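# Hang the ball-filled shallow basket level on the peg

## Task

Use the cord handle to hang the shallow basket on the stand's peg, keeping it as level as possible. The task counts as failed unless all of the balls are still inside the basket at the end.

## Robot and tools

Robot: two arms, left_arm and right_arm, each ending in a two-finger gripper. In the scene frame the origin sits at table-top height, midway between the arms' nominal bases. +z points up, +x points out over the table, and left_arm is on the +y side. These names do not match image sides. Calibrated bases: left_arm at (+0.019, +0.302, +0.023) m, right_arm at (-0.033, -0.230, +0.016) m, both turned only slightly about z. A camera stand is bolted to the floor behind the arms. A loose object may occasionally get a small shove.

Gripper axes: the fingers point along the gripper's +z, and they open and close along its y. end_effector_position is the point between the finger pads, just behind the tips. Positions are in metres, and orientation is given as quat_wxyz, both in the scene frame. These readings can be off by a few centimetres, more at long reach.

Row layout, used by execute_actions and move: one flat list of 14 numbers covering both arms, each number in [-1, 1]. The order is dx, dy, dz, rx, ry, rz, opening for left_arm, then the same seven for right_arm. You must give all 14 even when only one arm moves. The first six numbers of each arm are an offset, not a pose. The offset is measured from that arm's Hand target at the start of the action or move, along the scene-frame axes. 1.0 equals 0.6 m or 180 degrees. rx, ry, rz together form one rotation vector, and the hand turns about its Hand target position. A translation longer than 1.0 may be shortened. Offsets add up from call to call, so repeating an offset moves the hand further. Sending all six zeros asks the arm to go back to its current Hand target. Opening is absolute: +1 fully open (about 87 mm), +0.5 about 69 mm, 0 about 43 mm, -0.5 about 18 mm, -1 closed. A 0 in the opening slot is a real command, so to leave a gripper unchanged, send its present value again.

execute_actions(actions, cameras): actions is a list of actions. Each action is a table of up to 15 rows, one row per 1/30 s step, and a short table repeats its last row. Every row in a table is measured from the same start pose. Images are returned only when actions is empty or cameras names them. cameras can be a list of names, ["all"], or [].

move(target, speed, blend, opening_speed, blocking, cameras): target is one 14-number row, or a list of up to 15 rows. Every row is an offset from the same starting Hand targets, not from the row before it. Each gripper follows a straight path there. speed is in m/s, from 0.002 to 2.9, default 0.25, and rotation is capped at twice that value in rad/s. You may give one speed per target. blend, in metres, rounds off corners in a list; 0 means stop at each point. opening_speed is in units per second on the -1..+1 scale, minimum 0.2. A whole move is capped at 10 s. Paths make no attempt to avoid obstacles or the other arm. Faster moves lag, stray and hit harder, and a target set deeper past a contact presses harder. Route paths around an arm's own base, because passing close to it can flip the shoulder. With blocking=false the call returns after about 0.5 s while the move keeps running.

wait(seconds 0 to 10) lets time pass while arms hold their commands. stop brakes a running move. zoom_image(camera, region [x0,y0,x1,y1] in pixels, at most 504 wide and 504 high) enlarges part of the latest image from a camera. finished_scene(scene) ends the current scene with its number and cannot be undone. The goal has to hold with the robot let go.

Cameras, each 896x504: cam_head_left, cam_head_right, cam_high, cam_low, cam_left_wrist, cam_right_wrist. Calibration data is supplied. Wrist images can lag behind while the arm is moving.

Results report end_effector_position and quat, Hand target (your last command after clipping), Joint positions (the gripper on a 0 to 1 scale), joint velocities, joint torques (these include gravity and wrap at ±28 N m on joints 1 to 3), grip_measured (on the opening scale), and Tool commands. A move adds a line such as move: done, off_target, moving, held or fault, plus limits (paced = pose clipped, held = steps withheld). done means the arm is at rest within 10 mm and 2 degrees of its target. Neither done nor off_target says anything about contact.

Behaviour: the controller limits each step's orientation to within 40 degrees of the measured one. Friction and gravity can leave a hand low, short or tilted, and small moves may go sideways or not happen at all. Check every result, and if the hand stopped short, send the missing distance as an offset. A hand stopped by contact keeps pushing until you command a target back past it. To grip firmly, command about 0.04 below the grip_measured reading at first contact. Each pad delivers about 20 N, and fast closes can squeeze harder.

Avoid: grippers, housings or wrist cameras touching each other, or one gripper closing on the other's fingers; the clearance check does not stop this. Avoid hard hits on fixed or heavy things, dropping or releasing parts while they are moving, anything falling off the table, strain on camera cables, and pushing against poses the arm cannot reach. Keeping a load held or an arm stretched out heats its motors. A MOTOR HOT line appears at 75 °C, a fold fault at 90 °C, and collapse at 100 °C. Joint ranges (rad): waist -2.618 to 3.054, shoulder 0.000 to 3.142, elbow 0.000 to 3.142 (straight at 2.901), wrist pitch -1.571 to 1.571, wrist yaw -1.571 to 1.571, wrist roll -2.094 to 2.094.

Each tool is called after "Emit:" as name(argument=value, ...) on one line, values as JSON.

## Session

Emit:
execute_actions(actions=[])

Emit:
zoom_image(camera="cam_head_left", region=[370, 140, 530, 380])

Emit:
zoom_image(camera="cam_head_right", region=[370, 140, 530, 380])

Scene clock: 0.00 s.
left_arm: end_effector_position=(+0.3953, +0.3507, +0.0702) grip_measured=+1.000 end_effector_quat_wxyz=(+0.590, -0.095, +0.801, +0.049) | right_arm: end_effector_position=(+0.3412, -0.2480, +0.0650) grip_measured=+1.000 end_effector_quat_wxyz=(+0.579, +0.021, +0.813, -0.056)
Joint positions: left_arm=[0.071 1.584 0.319 0.958 -0.11 -0.071 1] | right_arm=[0.004 1.533 0.327 0.873 0.129 -0.026 1]
Joint velocities: within noise
Joint torques (N m): no reading
Heat: left arm: 36 °C; right arm: 32 °C.
Hand target: left_arm +0.3972, +0.3509, +0.0733; +0.592, -0.095, +0.798, +0.049 | right_arm +0.3445, -0.2479, +0.0708; +0.586, +0.022, +0.808, -0.055
Tool commands: left_gripper/opening=+1.0 right_gripper/opening=+1.0
camera_calibration:
cam_left_wrist: T_world_to_cam=[[0.260018, -0.965259, 0.0257953, 0.237081], [-0.84259, -0.23986, -0.482192, 0.485709], [0.471627, 0.103644, -0.875686, -0.0167018], [0, 0, 0, 1]] pos_world=[0.355485, 0.347078, 0.213464]
cam_right_wrist: T_world_to_cam=[[-0.146857, -0.984239, 0.0985229, -0.207934], [-0.864681, 0.079367, -0.496012, 0.386888], [0.480375, -0.158034, -0.862708, -0.00152354], [0, 0, 0, 1]] pos_world=[0.30473, -0.235604, 0.211073]

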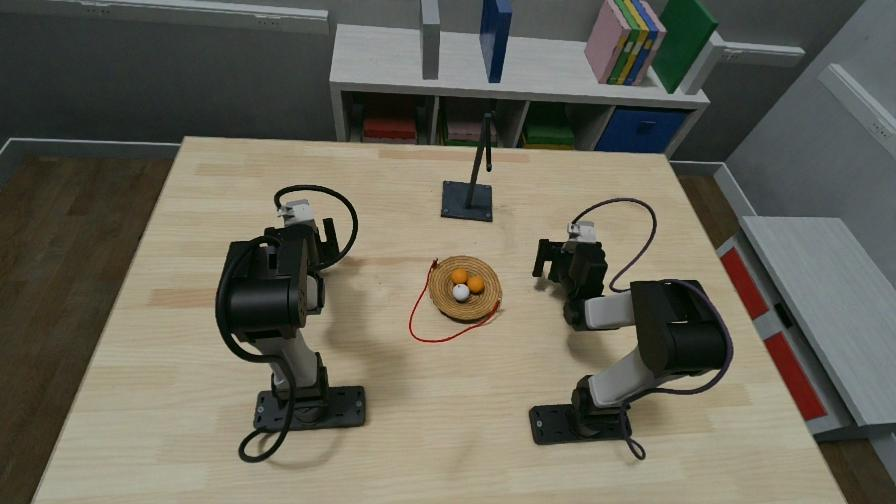

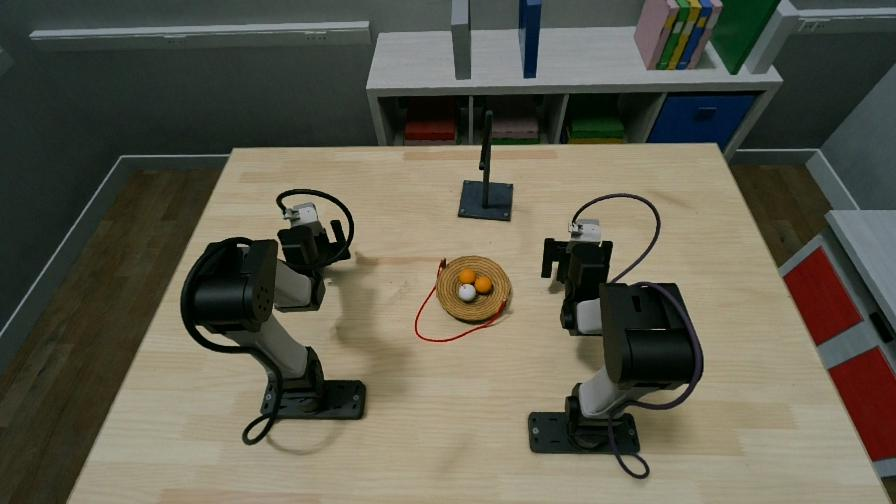

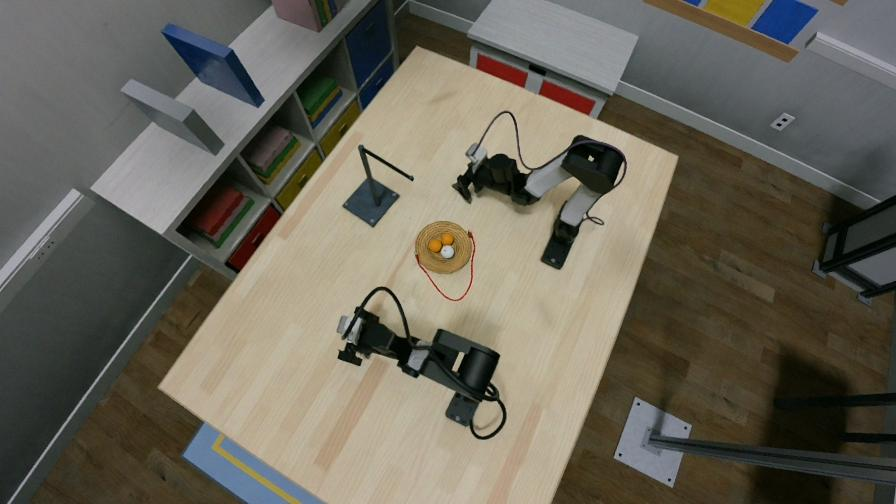

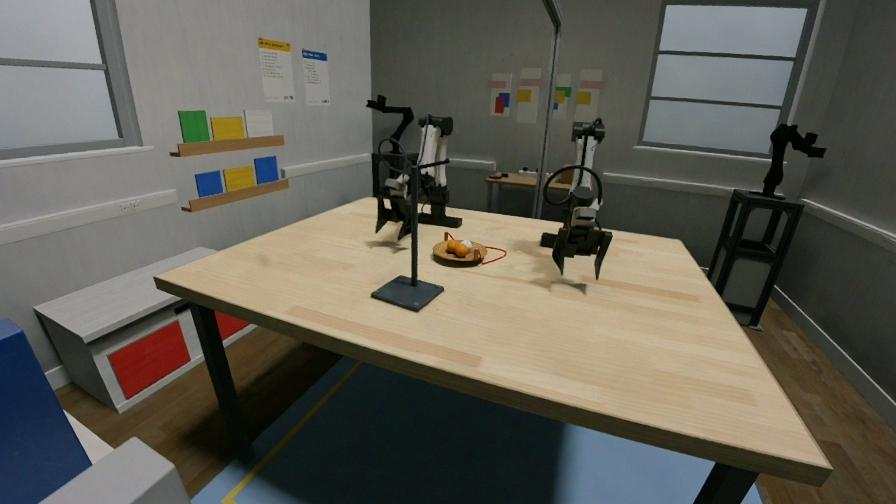

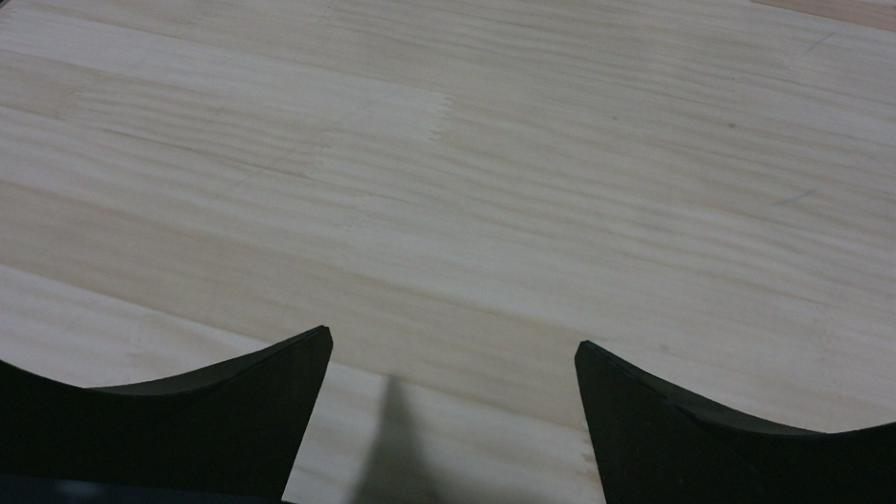

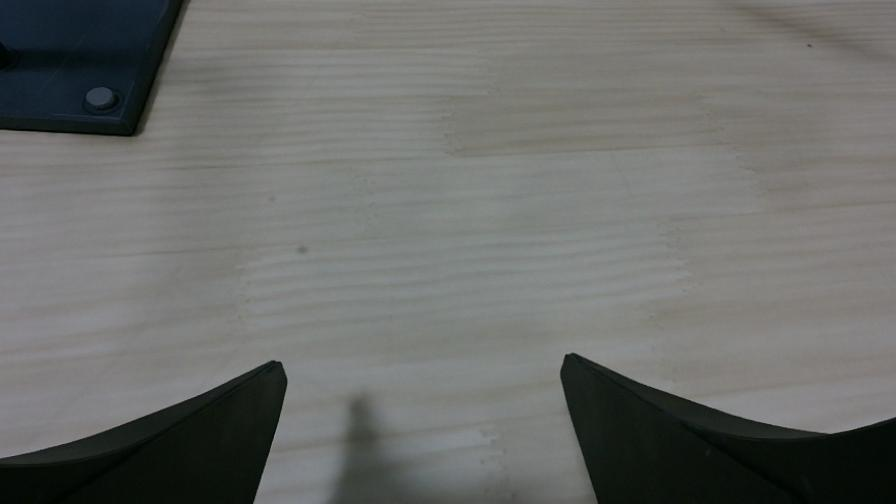

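Scaled by 2.100 from the camera's 896x504 image, which has a finer 1280x720 frame.

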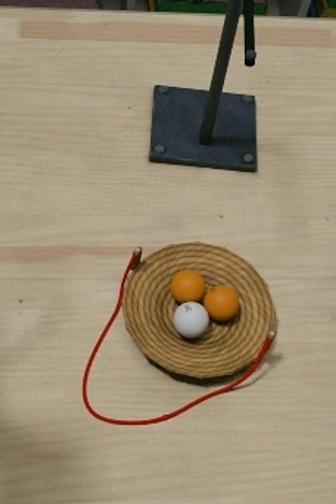

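Scaled by 2.100 from the camera's 896x504 image, which has a finer 1280x720 frame.

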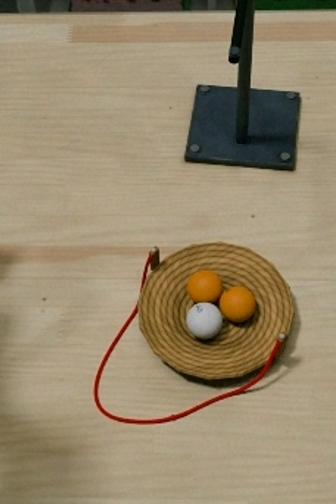

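Emit:
move(target=[[0,0,0,0,0,0,1,-0.2,0.25,0.24,-0.02,0.06,0.19,0],[0,0,0,0,0,0,1,-0.3125,0.583,0.11,-0.046,0.124,0.384,-0.1]], blend=[0.05,0], cameras=["cam_right_wrist","cam_head_left","cam_head_right"])

Emit:
zoom_image(camera="cam_head_left", region=[370, 230, 530, 390])

Emit:
zoom_image(camera="cam_head_right", region=[370, 230, 530, 390])

Scene clock: 5.47 s.
left_arm: end_effector_position=(+0.3953, +0.3507, +0.0702) grip_measured=+1.000 end_effector_quat_wxyz=(+0.590, -0.095, +0.801, +0.049) | right_arm: end_effector_position=(+0.1514, +0.0874, +0.1218) grip_measured=-0.100 end_effector_quat_wxyz=(+0.337, -0.485, +0.779, +0.213)
Joint positions: left_arm=[0.071 1.584 0.319 0.958 -0.11 -0.071 1] | right_arm=[1.004 1.38 0.877 -0.251 -0.078 -0.066 0.45]
Joint torques (N m): left_arm=[-0.38 -5.09 6.32 1.92 -0.21 -0.08] | right_arm=[-0.2 -5 9.84 1.78 -0.11 -0.18]
Heat: left arm: 36 °C; right arm: 33 °C.
Hand target: left_arm +0.3972, +0.3509, +0.0733; +0.592, -0.095, +0.798, +0.049 | right_arm +0.1569, +0.1018, +0.1366; +0.356, -0.487, +0.765, +0.227
Off the commanded pose: left_arm 0.004 m, 0 deg | right_arm 0.022 m, 3 deg.
move: off_target (right_arm); target 2's new opening was sent with right_arm's hand 0.022 m and 3 deg from that target
camera_calibration:
cam_right_wrist: T_world_to_cam=[[0.883227, -0.466814, 0.0446696, -0.105949], [-0.46118, -0.881914, -0.0976786, 0.198717], [0.0849925, 0.0656717, -0.994215, 0.247891], [0, 0, 0, 1]] pos_world=[0.164153, 0.109513, 0.2706]
Images, in order (width x height): cam_head_left 896x504, cam_head_right 896x504, cam_right_wrist 896x504.

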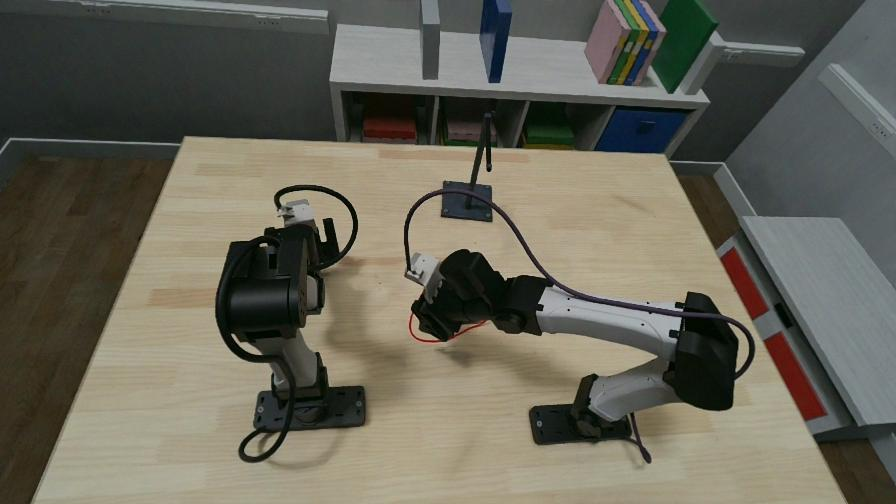

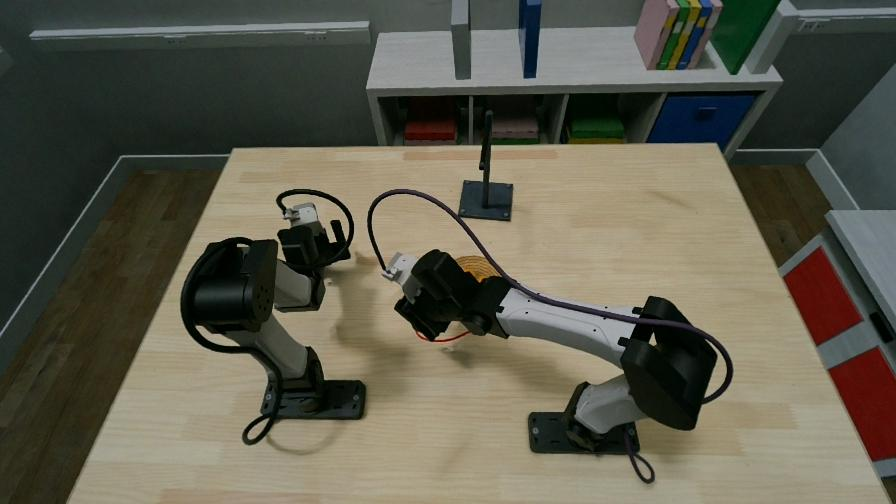

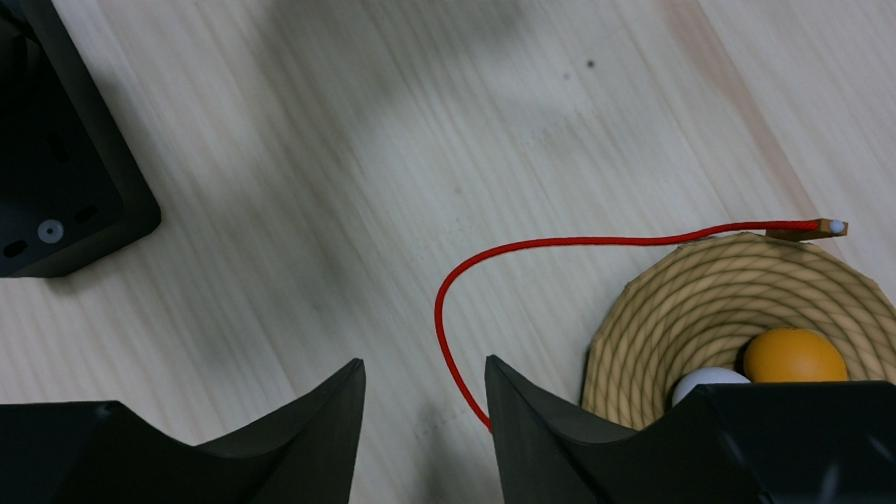

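Scaled by 3.150 from the camera's 896x504 image, which has a finer 1280x720 frame.

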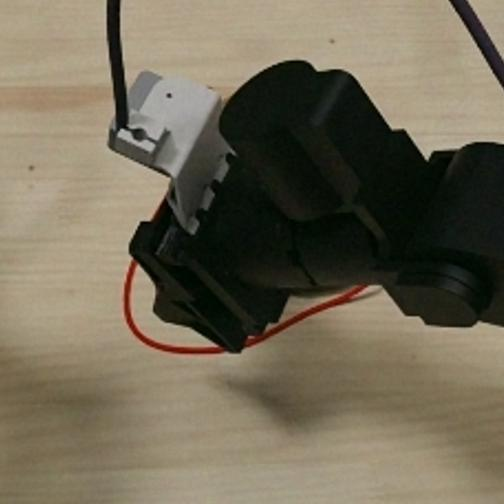

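Scaled by 3.150 from the camera's 896x504 image, which has a finer 1280x720 frame.

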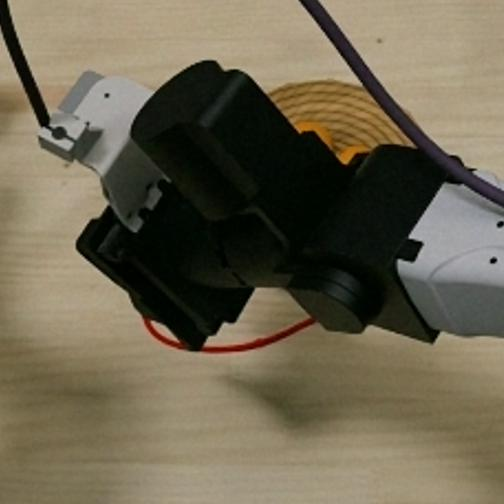

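Emit:
move(target=[0,0,0,0,0,0,1,0.0277,0.0193,-0.15,0,0,0,-0.1], speed=0.12, cameras=["cam_right_wrist"])

Scene clock: 7.50 s.
left_arm: end_effector_position=(+0.3953, +0.3507, +0.0702) grip_measured=+1.000 end_effector_quat_wxyz=(+0.590, -0.095, +0.801, +0.049) | right_arm: end_effector_position=(+0.1730, +0.1132, +0.0497) grip_measured=-0.100 end_effector_quat_wxyz=(+0.354, -0.484, +0.768, +0.223)
Joint positions: left_arm=[0.071 1.584 0.319 0.958 -0.11 -0.071 1] | right_arm=[0.985 1.626 0.755 0.16 -0.099 -0.085 0.45]
Joint torques (N m): left_arm=[-0.36 -5.05 6.39 1.93 -0.23 -0.08] | right_arm=[-0.84 -6.67 5.07 1.85 -0.16 -0.15]
Heat: left arm: 36 °C; right arm: 33 °C.
Hand target: left_arm +0.3972, +0.3509, +0.0733; +0.592, -0.095, +0.798, +0.049 | right_arm +0.1737, +0.1134, +0.0468; +0.356, -0.487, +0.765, +0.227
Off the commanded pose: left_arm 0.004 m, 0 deg | right_arm 0.003 m, 1 deg.
move: done
camera_calibration:
cam_right_wrist: T_world_to_cam=[[0.886395, -0.460478, 0.0475836, -0.111171], [-0.450401, -0.881589, -0.141209, 0.224639], [0.106973, 0.103735, -0.988836, 0.164346], [0, 0, 0, 1]] pos_world=[0.182139, 0.129799, 0.199523]
Images, in order (width x height): cam_right_wrist 896x504.

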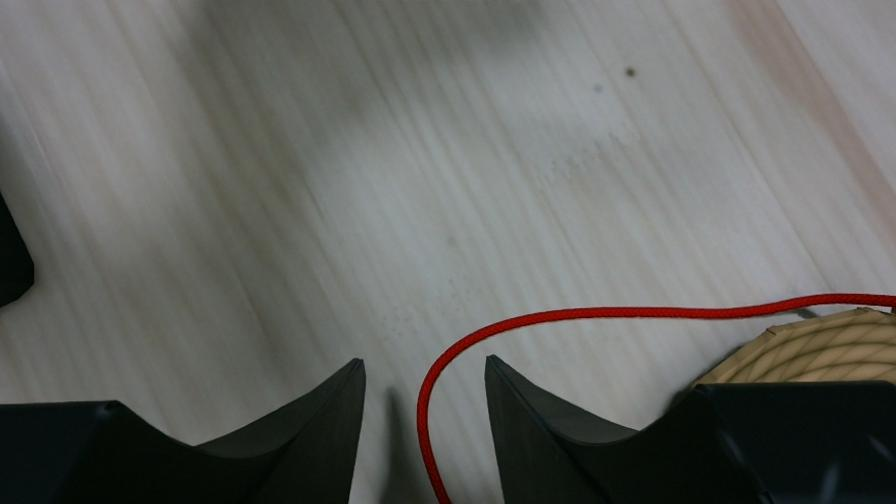

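Emit:
move(target=[0,0,0,0,0,0,1,-0.009,-0.0235,-0.055,0,0,0,-0.3], speed=0.06, cameras=["cam_right_wrist","cam_low"])

Scene clock: 9.00 s.
left_arm: end_effector_position=(+0.3953, +0.3507, +0.0702) grip_measured=+1.000 end_effector_quat_wxyz=(+0.590, -0.095, +0.801, +0.049) | right_arm: end_effector_position=(+0.1680, +0.1001, +0.0172) grip_measured=-0.300 end_effector_quat_wxyz=(+0.355, -0.485, +0.768, +0.224)
Joint positions: left_arm=[0.071 1.584 0.319 0.958 -0.11 -0.071 1] | right_arm=[0.974 1.678 0.639 0.328 -0.109 -0.093 0.35]
Joint torques (N m): left_arm=[-0.31 -5.04 6.3 1.95 -0.26 -0.09] | right_arm=[-1.01 -6.3 4.59 1.83 -0.15 -0.12]
Heat: left arm: 36 °C; right arm: 33 °C.
Hand target: left_arm +0.3972, +0.3509, +0.0733; +0.592, -0.095, +0.798, +0.049 | right_arm +0.1682, +0.0993, +0.0137; +0.356, -0.487, +0.764, +0.227
Off the commanded pose: left_arm 0.004 m, 0 deg | right_arm 0.003 m, 1 deg.
move: done
camera_calibration:
cam_right_wrist: T_world_to_cam=[[0.886936, -0.459429, 0.0476356, -0.111366], [-0.449096, -0.881874, -0.143568, 0.206178], [0.107968, 0.105943, -0.988493, 0.133656], [0, 0, 0, 1]] pos_world=[0.176938, 0.116499, 0.167024]
Images, in order (width x height): cam_low 896x504, cam_right_wrist 896x504.

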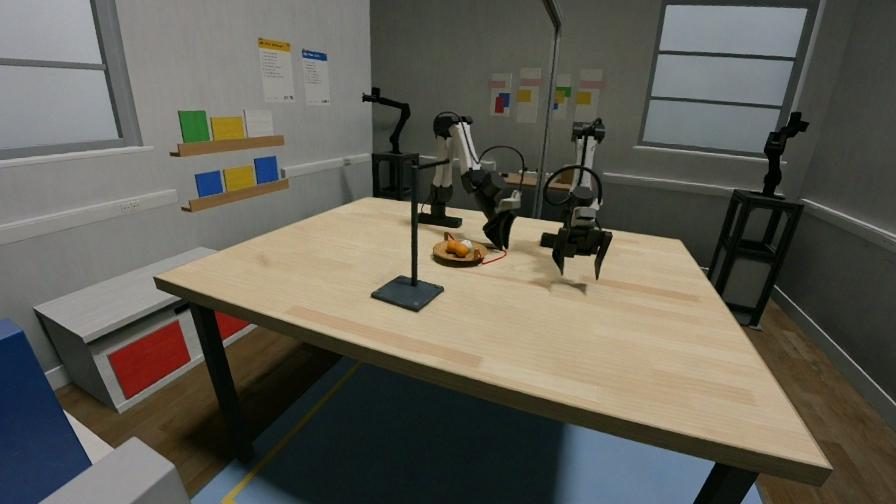

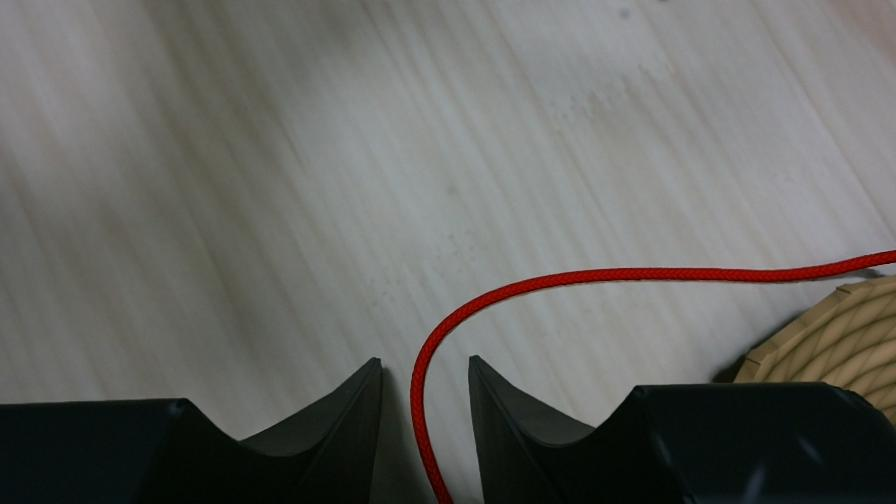

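Emit:
move(target=[[0,0,0,0,0,0,1,0,0,-0.016,0,0,0,-0.3],[0,0,0,0,0,0,1,0,0,-0.016,0,0,0,-1]], speed=0.04, opening_speed=1, cameras=["cam_right_wrist"])

Scene clock: 10.90 s.
left_arm: end_effector_position=(+0.3953, +0.3507, +0.0702) grip_measured=+1.000 end_effector_quat_wxyz=(+0.590, -0.095, +0.801, +0.049) | right_arm: end_effector_position=(+0.1698, +0.1049, +0.0130) grip_measured=-0.930 end_effector_quat_wxyz=(+0.363, -0.484, +0.762, +0.231)
Joint positions: left_arm=[0.071 1.584 0.319 0.958 -0.11 -0.071 1] | right_arm=[0.974 1.709 0.629 0.394 -0.115 -0.093 0.035]
Joint torques (N m): left_arm=[-0.34 -5.01 6.35 1.94 -0.23 -0.09] | right_arm=[-0.85 -5.94 4.12 1.69 -0.07 -0.14]
Heat: left arm: 36 °C; right arm: 33 °C.
Hand target: left_arm +0.3972, +0.3509, +0.0733; +0.592, -0.095, +0.798, +0.049 | right_arm +0.1682, +0.0994, +0.0042; +0.356, -0.487, +0.764, +0.227
Off the commanded pose: left_arm 0.004 m, 0 deg | right_arm 0.011 m, 1 deg.
move: off_target (right_arm)
camera_calibration:
cam_right_wrist: T_world_to_cam=[[0.888691, -0.456124, 0.0466738, -0.111261], [-0.443181, -0.880624, -0.167604, 0.209677], [0.117551, 0.128264, -0.984749, 0.124804], [0, 0, 0, 1]] pos_world=[0.177131, 0.11789, 0.163236]
Images, in order (width x height): cam_right_wrist 896x504.

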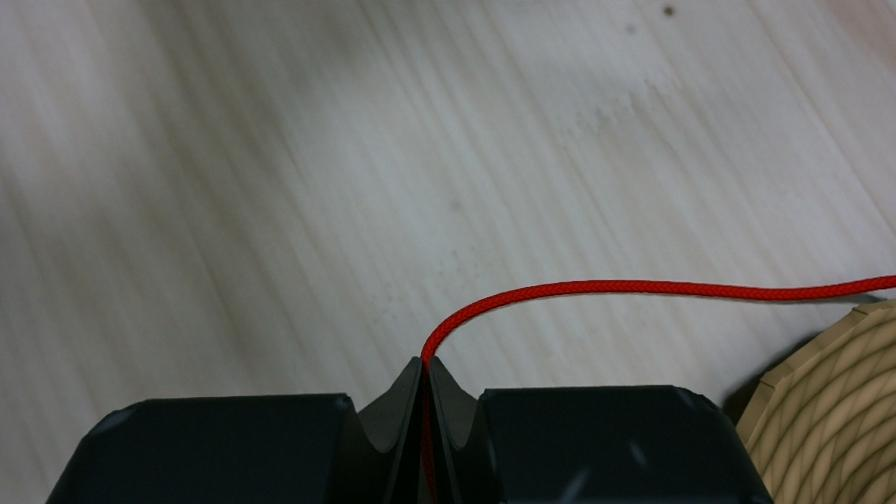

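Emit:
move(target=[[0,0,0,0,0,0,1,0.075,-0.055,0.22,0,0,0,-1],[0,0,0,0,0,0,1,0.2,-0.165,0.32,0,0,0,-1],[0,0,0,0,0,0,1,0.17,-0.165,0.41,0,0,0,-1]], speed=[0.12,0.12,0.06], blend=[0.03,0.01,0], cameras=["cam_low","cam_head_left","cam_head_right"])

Emit:
zoom_image(camera="cam_low", region=[380, 140, 560, 290])

Scene clock: 14.87 s.
left_arm: end_effector_position=(+0.3953, +0.3507, +0.0702) grip_measured=+1.000 end_effector_quat_wxyz=(+0.590, -0.095, +0.801, +0.049) | right_arm: end_effector_position=(+0.2702, -0.0028, +0.2302) grip_measured=-0.930 end_effector_quat_wxyz=(+0.335, -0.483, +0.777, +0.226)
Joint positions: left_arm=[0.071 1.584 0.319 0.958 -0.11 -0.071 1] | right_arm=[0.459 1.49 1.422 -0.797 -0.484 -0.463 0.035]
Joint torques (N m): left_arm=[-0.39 -4.97 6.41 1.95 -0.24 -0.07] | right_arm=[0.08 -8.81 9.57 1.3 -0.26 -0.06]
Heat: left arm: 37 °C; right arm: 34 °C.
Hand target: left_arm +0.3972, +0.3509, +0.0733; +0.592, -0.095, +0.798, +0.049 | right_arm +0.2702, +0.0003, +0.2502; +0.356, -0.487, +0.765, +0.227
Off the commanded pose: left_arm 0.004 m, 0 deg | right_arm 0.020 m, 3 deg.
move: off_target (right_arm)
Images, in order (width x height): cam_head_left 896x504, cam_head_right 896x504, cam_low 896x504.

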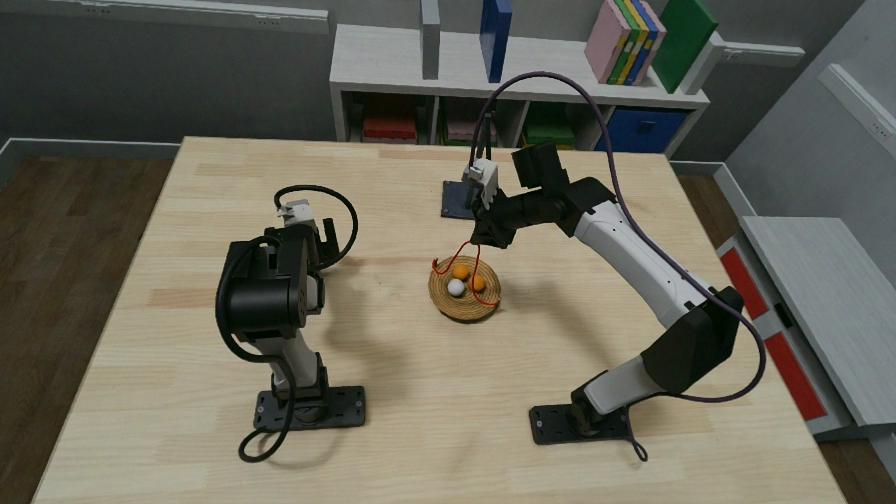

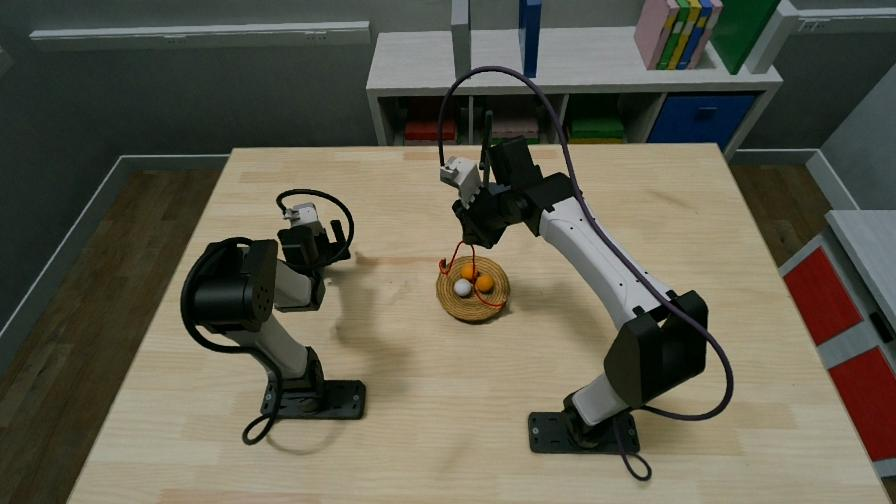

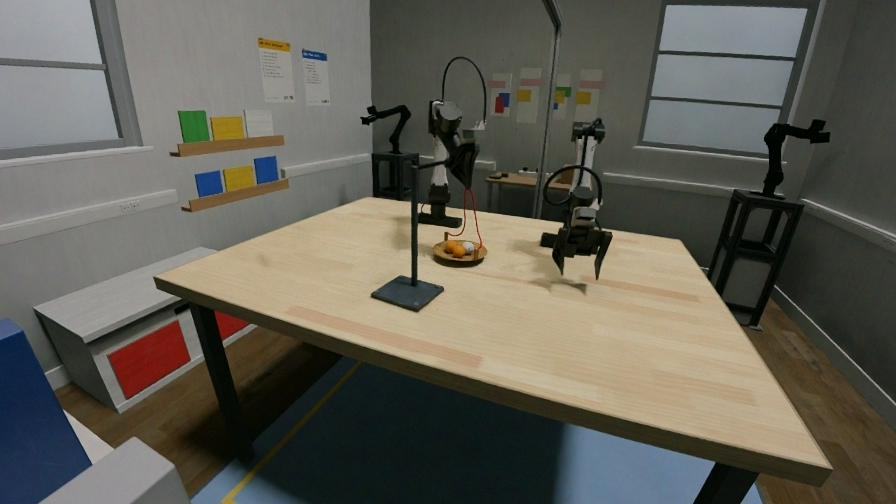

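Scaled by 2.800 from the camera's 896x504 image, which has a finer 1280x720 frame.

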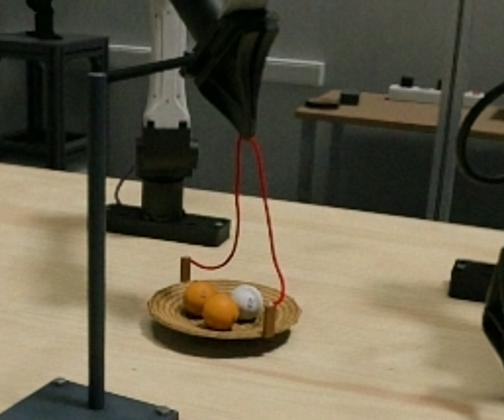

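Emit:
move(target=[[0,0,0,0,0,0,1,0.0,0,0.05,0,0,0,-1],[0,0,0,0,0,0,1,-0.03,0.0,0.2,0,0,0,-1]], speed=0.06, blend=[0.01,0], cameras=["cam_low","cam_head_left","cam_head_right"])

Emit:
zoom_image(camera="cam_low", region=[380, 100, 560, 280])

Emit:
zoom_image(camera="cam_head_left", region=[400, 180, 540, 320])

Emit:
zoom_image(camera="cam_head_right", region=[400, 180, 540, 320])

Scene clock: 17.83 s.
left_arm: end_effector_position=(+0.3953, +0.3507, +0.0702) grip_measured=+1.000 end_effector_quat_wxyz=(+0.590, -0.095, +0.801, +0.049) | right_arm: end_effector_position=(+0.2503, -0.0029, +0.3592) grip_measured=-0.930 end_effector_quat_wxyz=(+0.340, -0.488, +0.771, +0.226)
Joint positions: left_arm=[0.071 1.584 0.319 0.958 -0.11 -0.071 1] | right_arm=[0.489 1.649 2.149 -1.344 -0.47 -0.448 0.035]
Joint torques (N m): left_arm=[-0.34 -5.12 6.38 1.95 -0.21 -0.09] | right_arm=[-0.01 -6.22 8.21 1.42 -0.14 0.08]
Heat: left arm: 37 °C; right arm: 35 °C.
Hand target: left_arm +0.3972, +0.3509, +0.0733; +0.592, -0.095, +0.798, +0.049 | right_arm +0.2522, +0.0004, +0.3702; +0.356, -0.487, +0.764, +0.227
Off the commanded pose: left_arm 0.004 m, 0 deg | right_arm 0.012 m, 2 deg.
move: off_target (right_arm)
Images, in order (width x height): cam_head_left 896x504, cam_head_right 896x504, cam_low 896x504.

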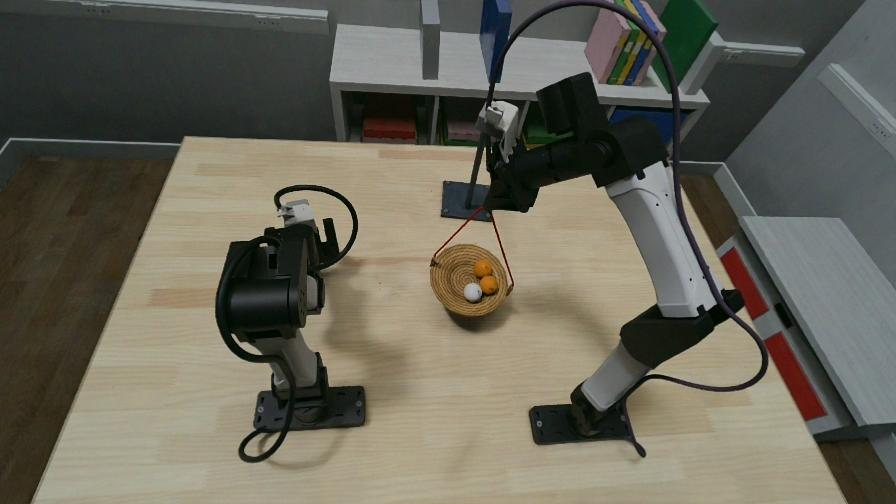

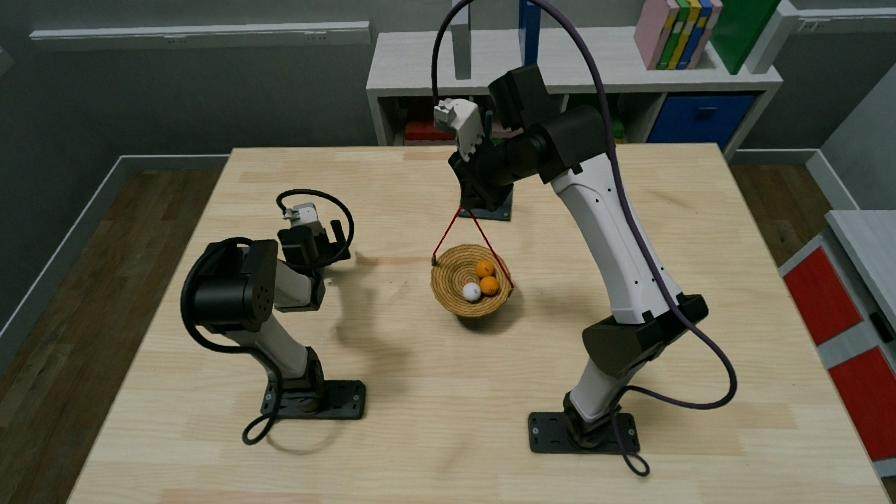

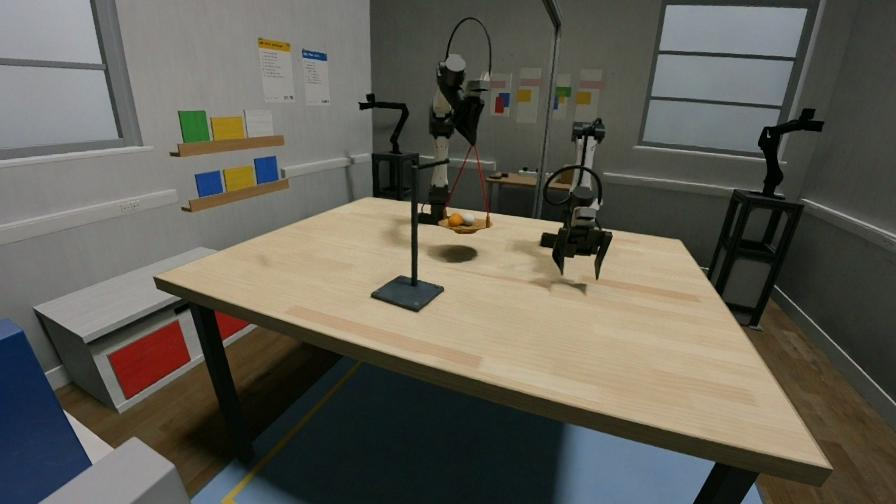

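Scaled by 2.800 from the camera's 896x504 image, which has a finer 1280x720 frame.

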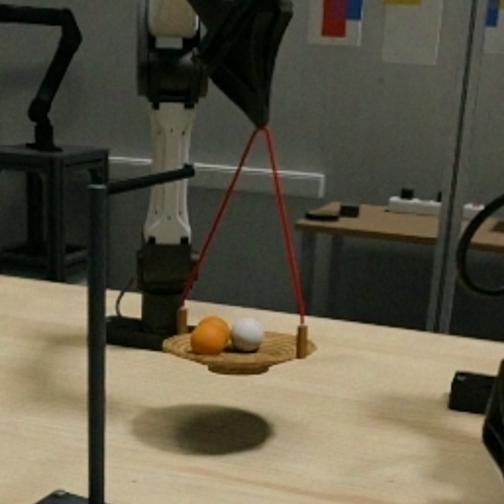

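Scaled by 3.600 from the camera's 896x504 image, which has a finer 1280x720 frame.

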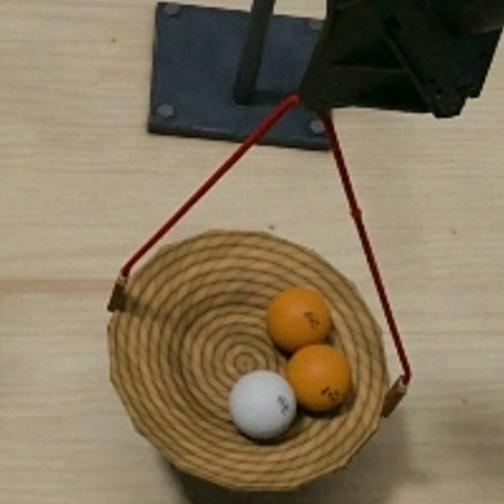

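Scaled by 3.600 from the camera's 896x504 image, which has a finer 1280x720 frame.

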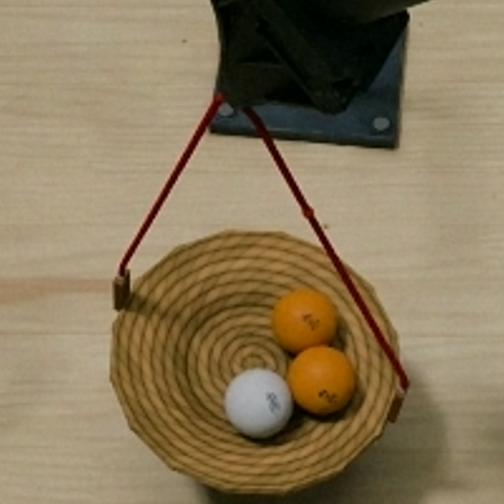

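Emit:
move(target=[0,0,0,0,0,0,1,0.173,-0.038,0,0.101,-0.047,0,-1], speed=0.08, cameras=["cam_low","cam_head_left","cam_head_right"])

Emit:
zoom_image(camera="cam_low", region=[380, 100, 560, 280])

Emit:
zoom_image(camera="cam_head_left", region=[420, 110, 540, 230])

Emit:
zoom_image(camera="cam_head_right", region=[420, 110, 540, 230])

Scene clock: 21.53 s.
left_arm: end_effector_position=(+0.3953, +0.3507, +0.0702) grip_measured=+1.000 end_effector_quat_wxyz=(+0.590, -0.095, +0.801, +0.049) | right_arm: end_effector_position=(+0.3527, -0.0252, +0.3663) grip_measured=-0.930 end_effector_quat_wxyz=(+0.473, -0.438, +0.702, +0.301)
Joint positions: left_arm=[0.071 1.584 0.319 0.958 -0.11 -0.071 1] | right_arm=[0.207 1.668 1.917 -0.824 -0.822 -0.434 0.035]
Joint torques (N m): left_arm=[-0.4 -5 6.41 1.95 -0.24 -0.09] | right_arm=[-0.69 -7.82 5.61 1.89 -0.49 0.04]
Heat: left arm: 37 °C; right arm: 35 °C.
Hand target: left_arm +0.3972, +0.3509, +0.0733; +0.592, -0.095, +0.798, +0.049 | right_arm +0.3560, -0.0224, +0.3701; +0.484, -0.440, +0.691, +0.308
Off the commanded pose: left_arm 0.004 m, 0 deg | right_arm 0.006 m, 2 deg.
move: done
Images, in order (width x height): cam_head_left 896x504, cam_head_right 896x504, cam_low 896x504.

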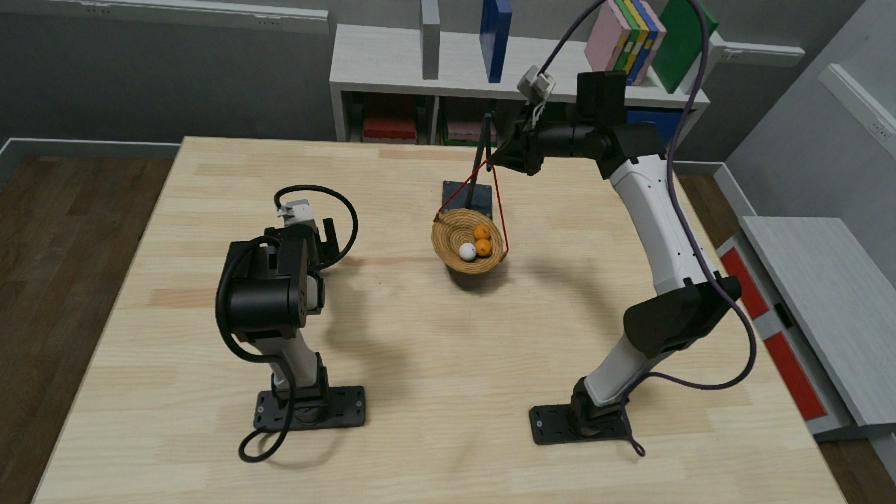

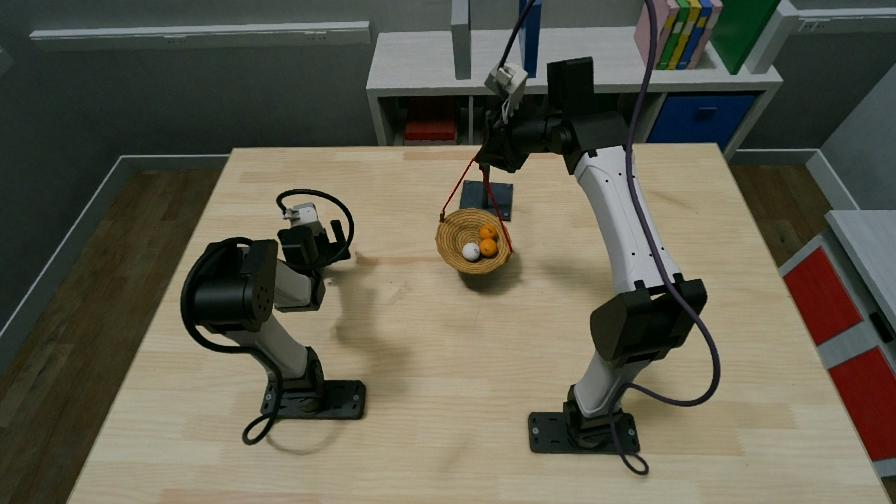

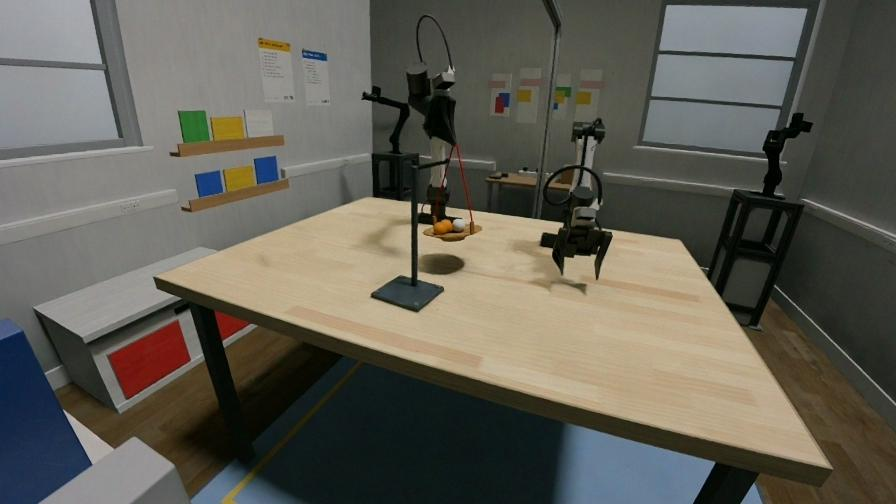

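Scaled by 2.800 from the camera's 896x504 image, which has a finer 1280x720 frame.

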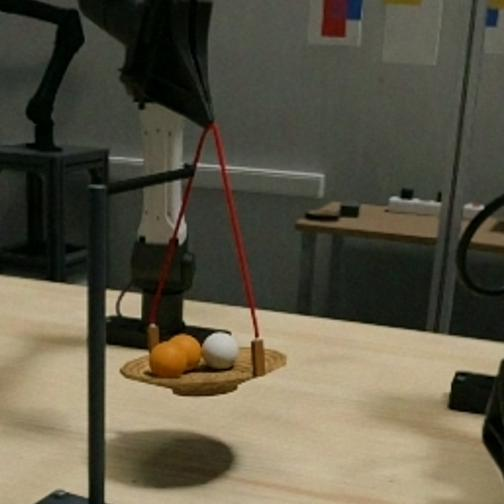

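Scaled by 4.200 from the camera's 896x504 image, which has a finer 1280x720 frame.

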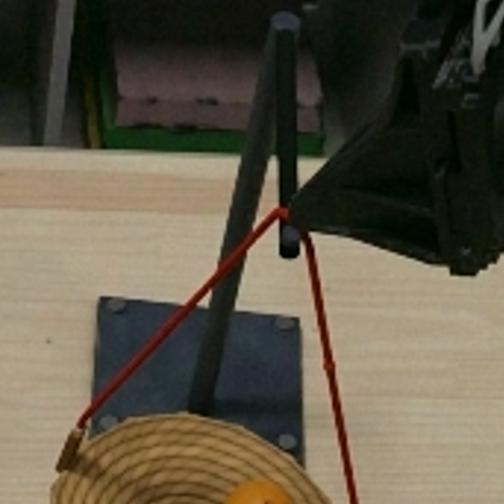

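Scaled by 4.200 from the camera's 896x504 image, which has a finer 1280x720 frame.

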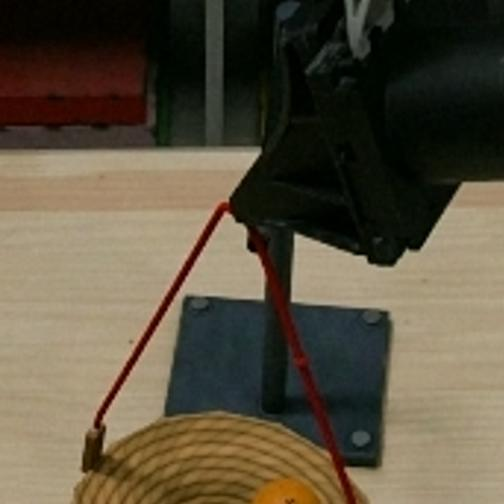

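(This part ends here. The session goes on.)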